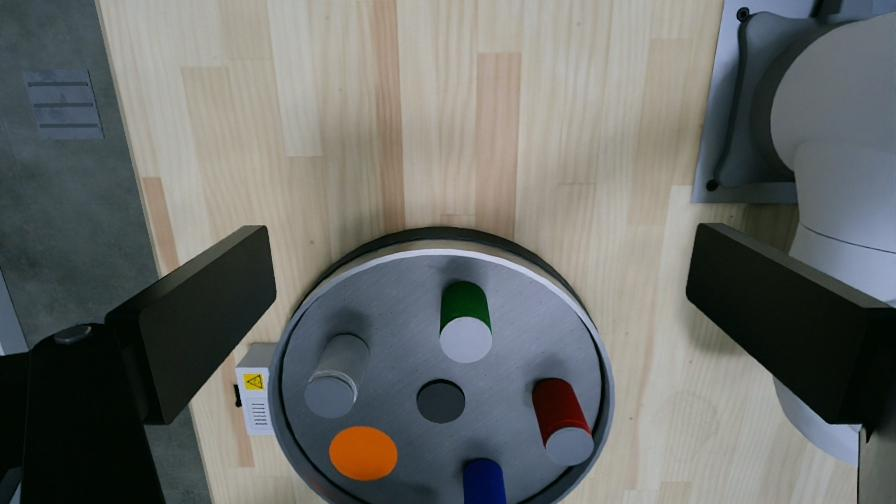

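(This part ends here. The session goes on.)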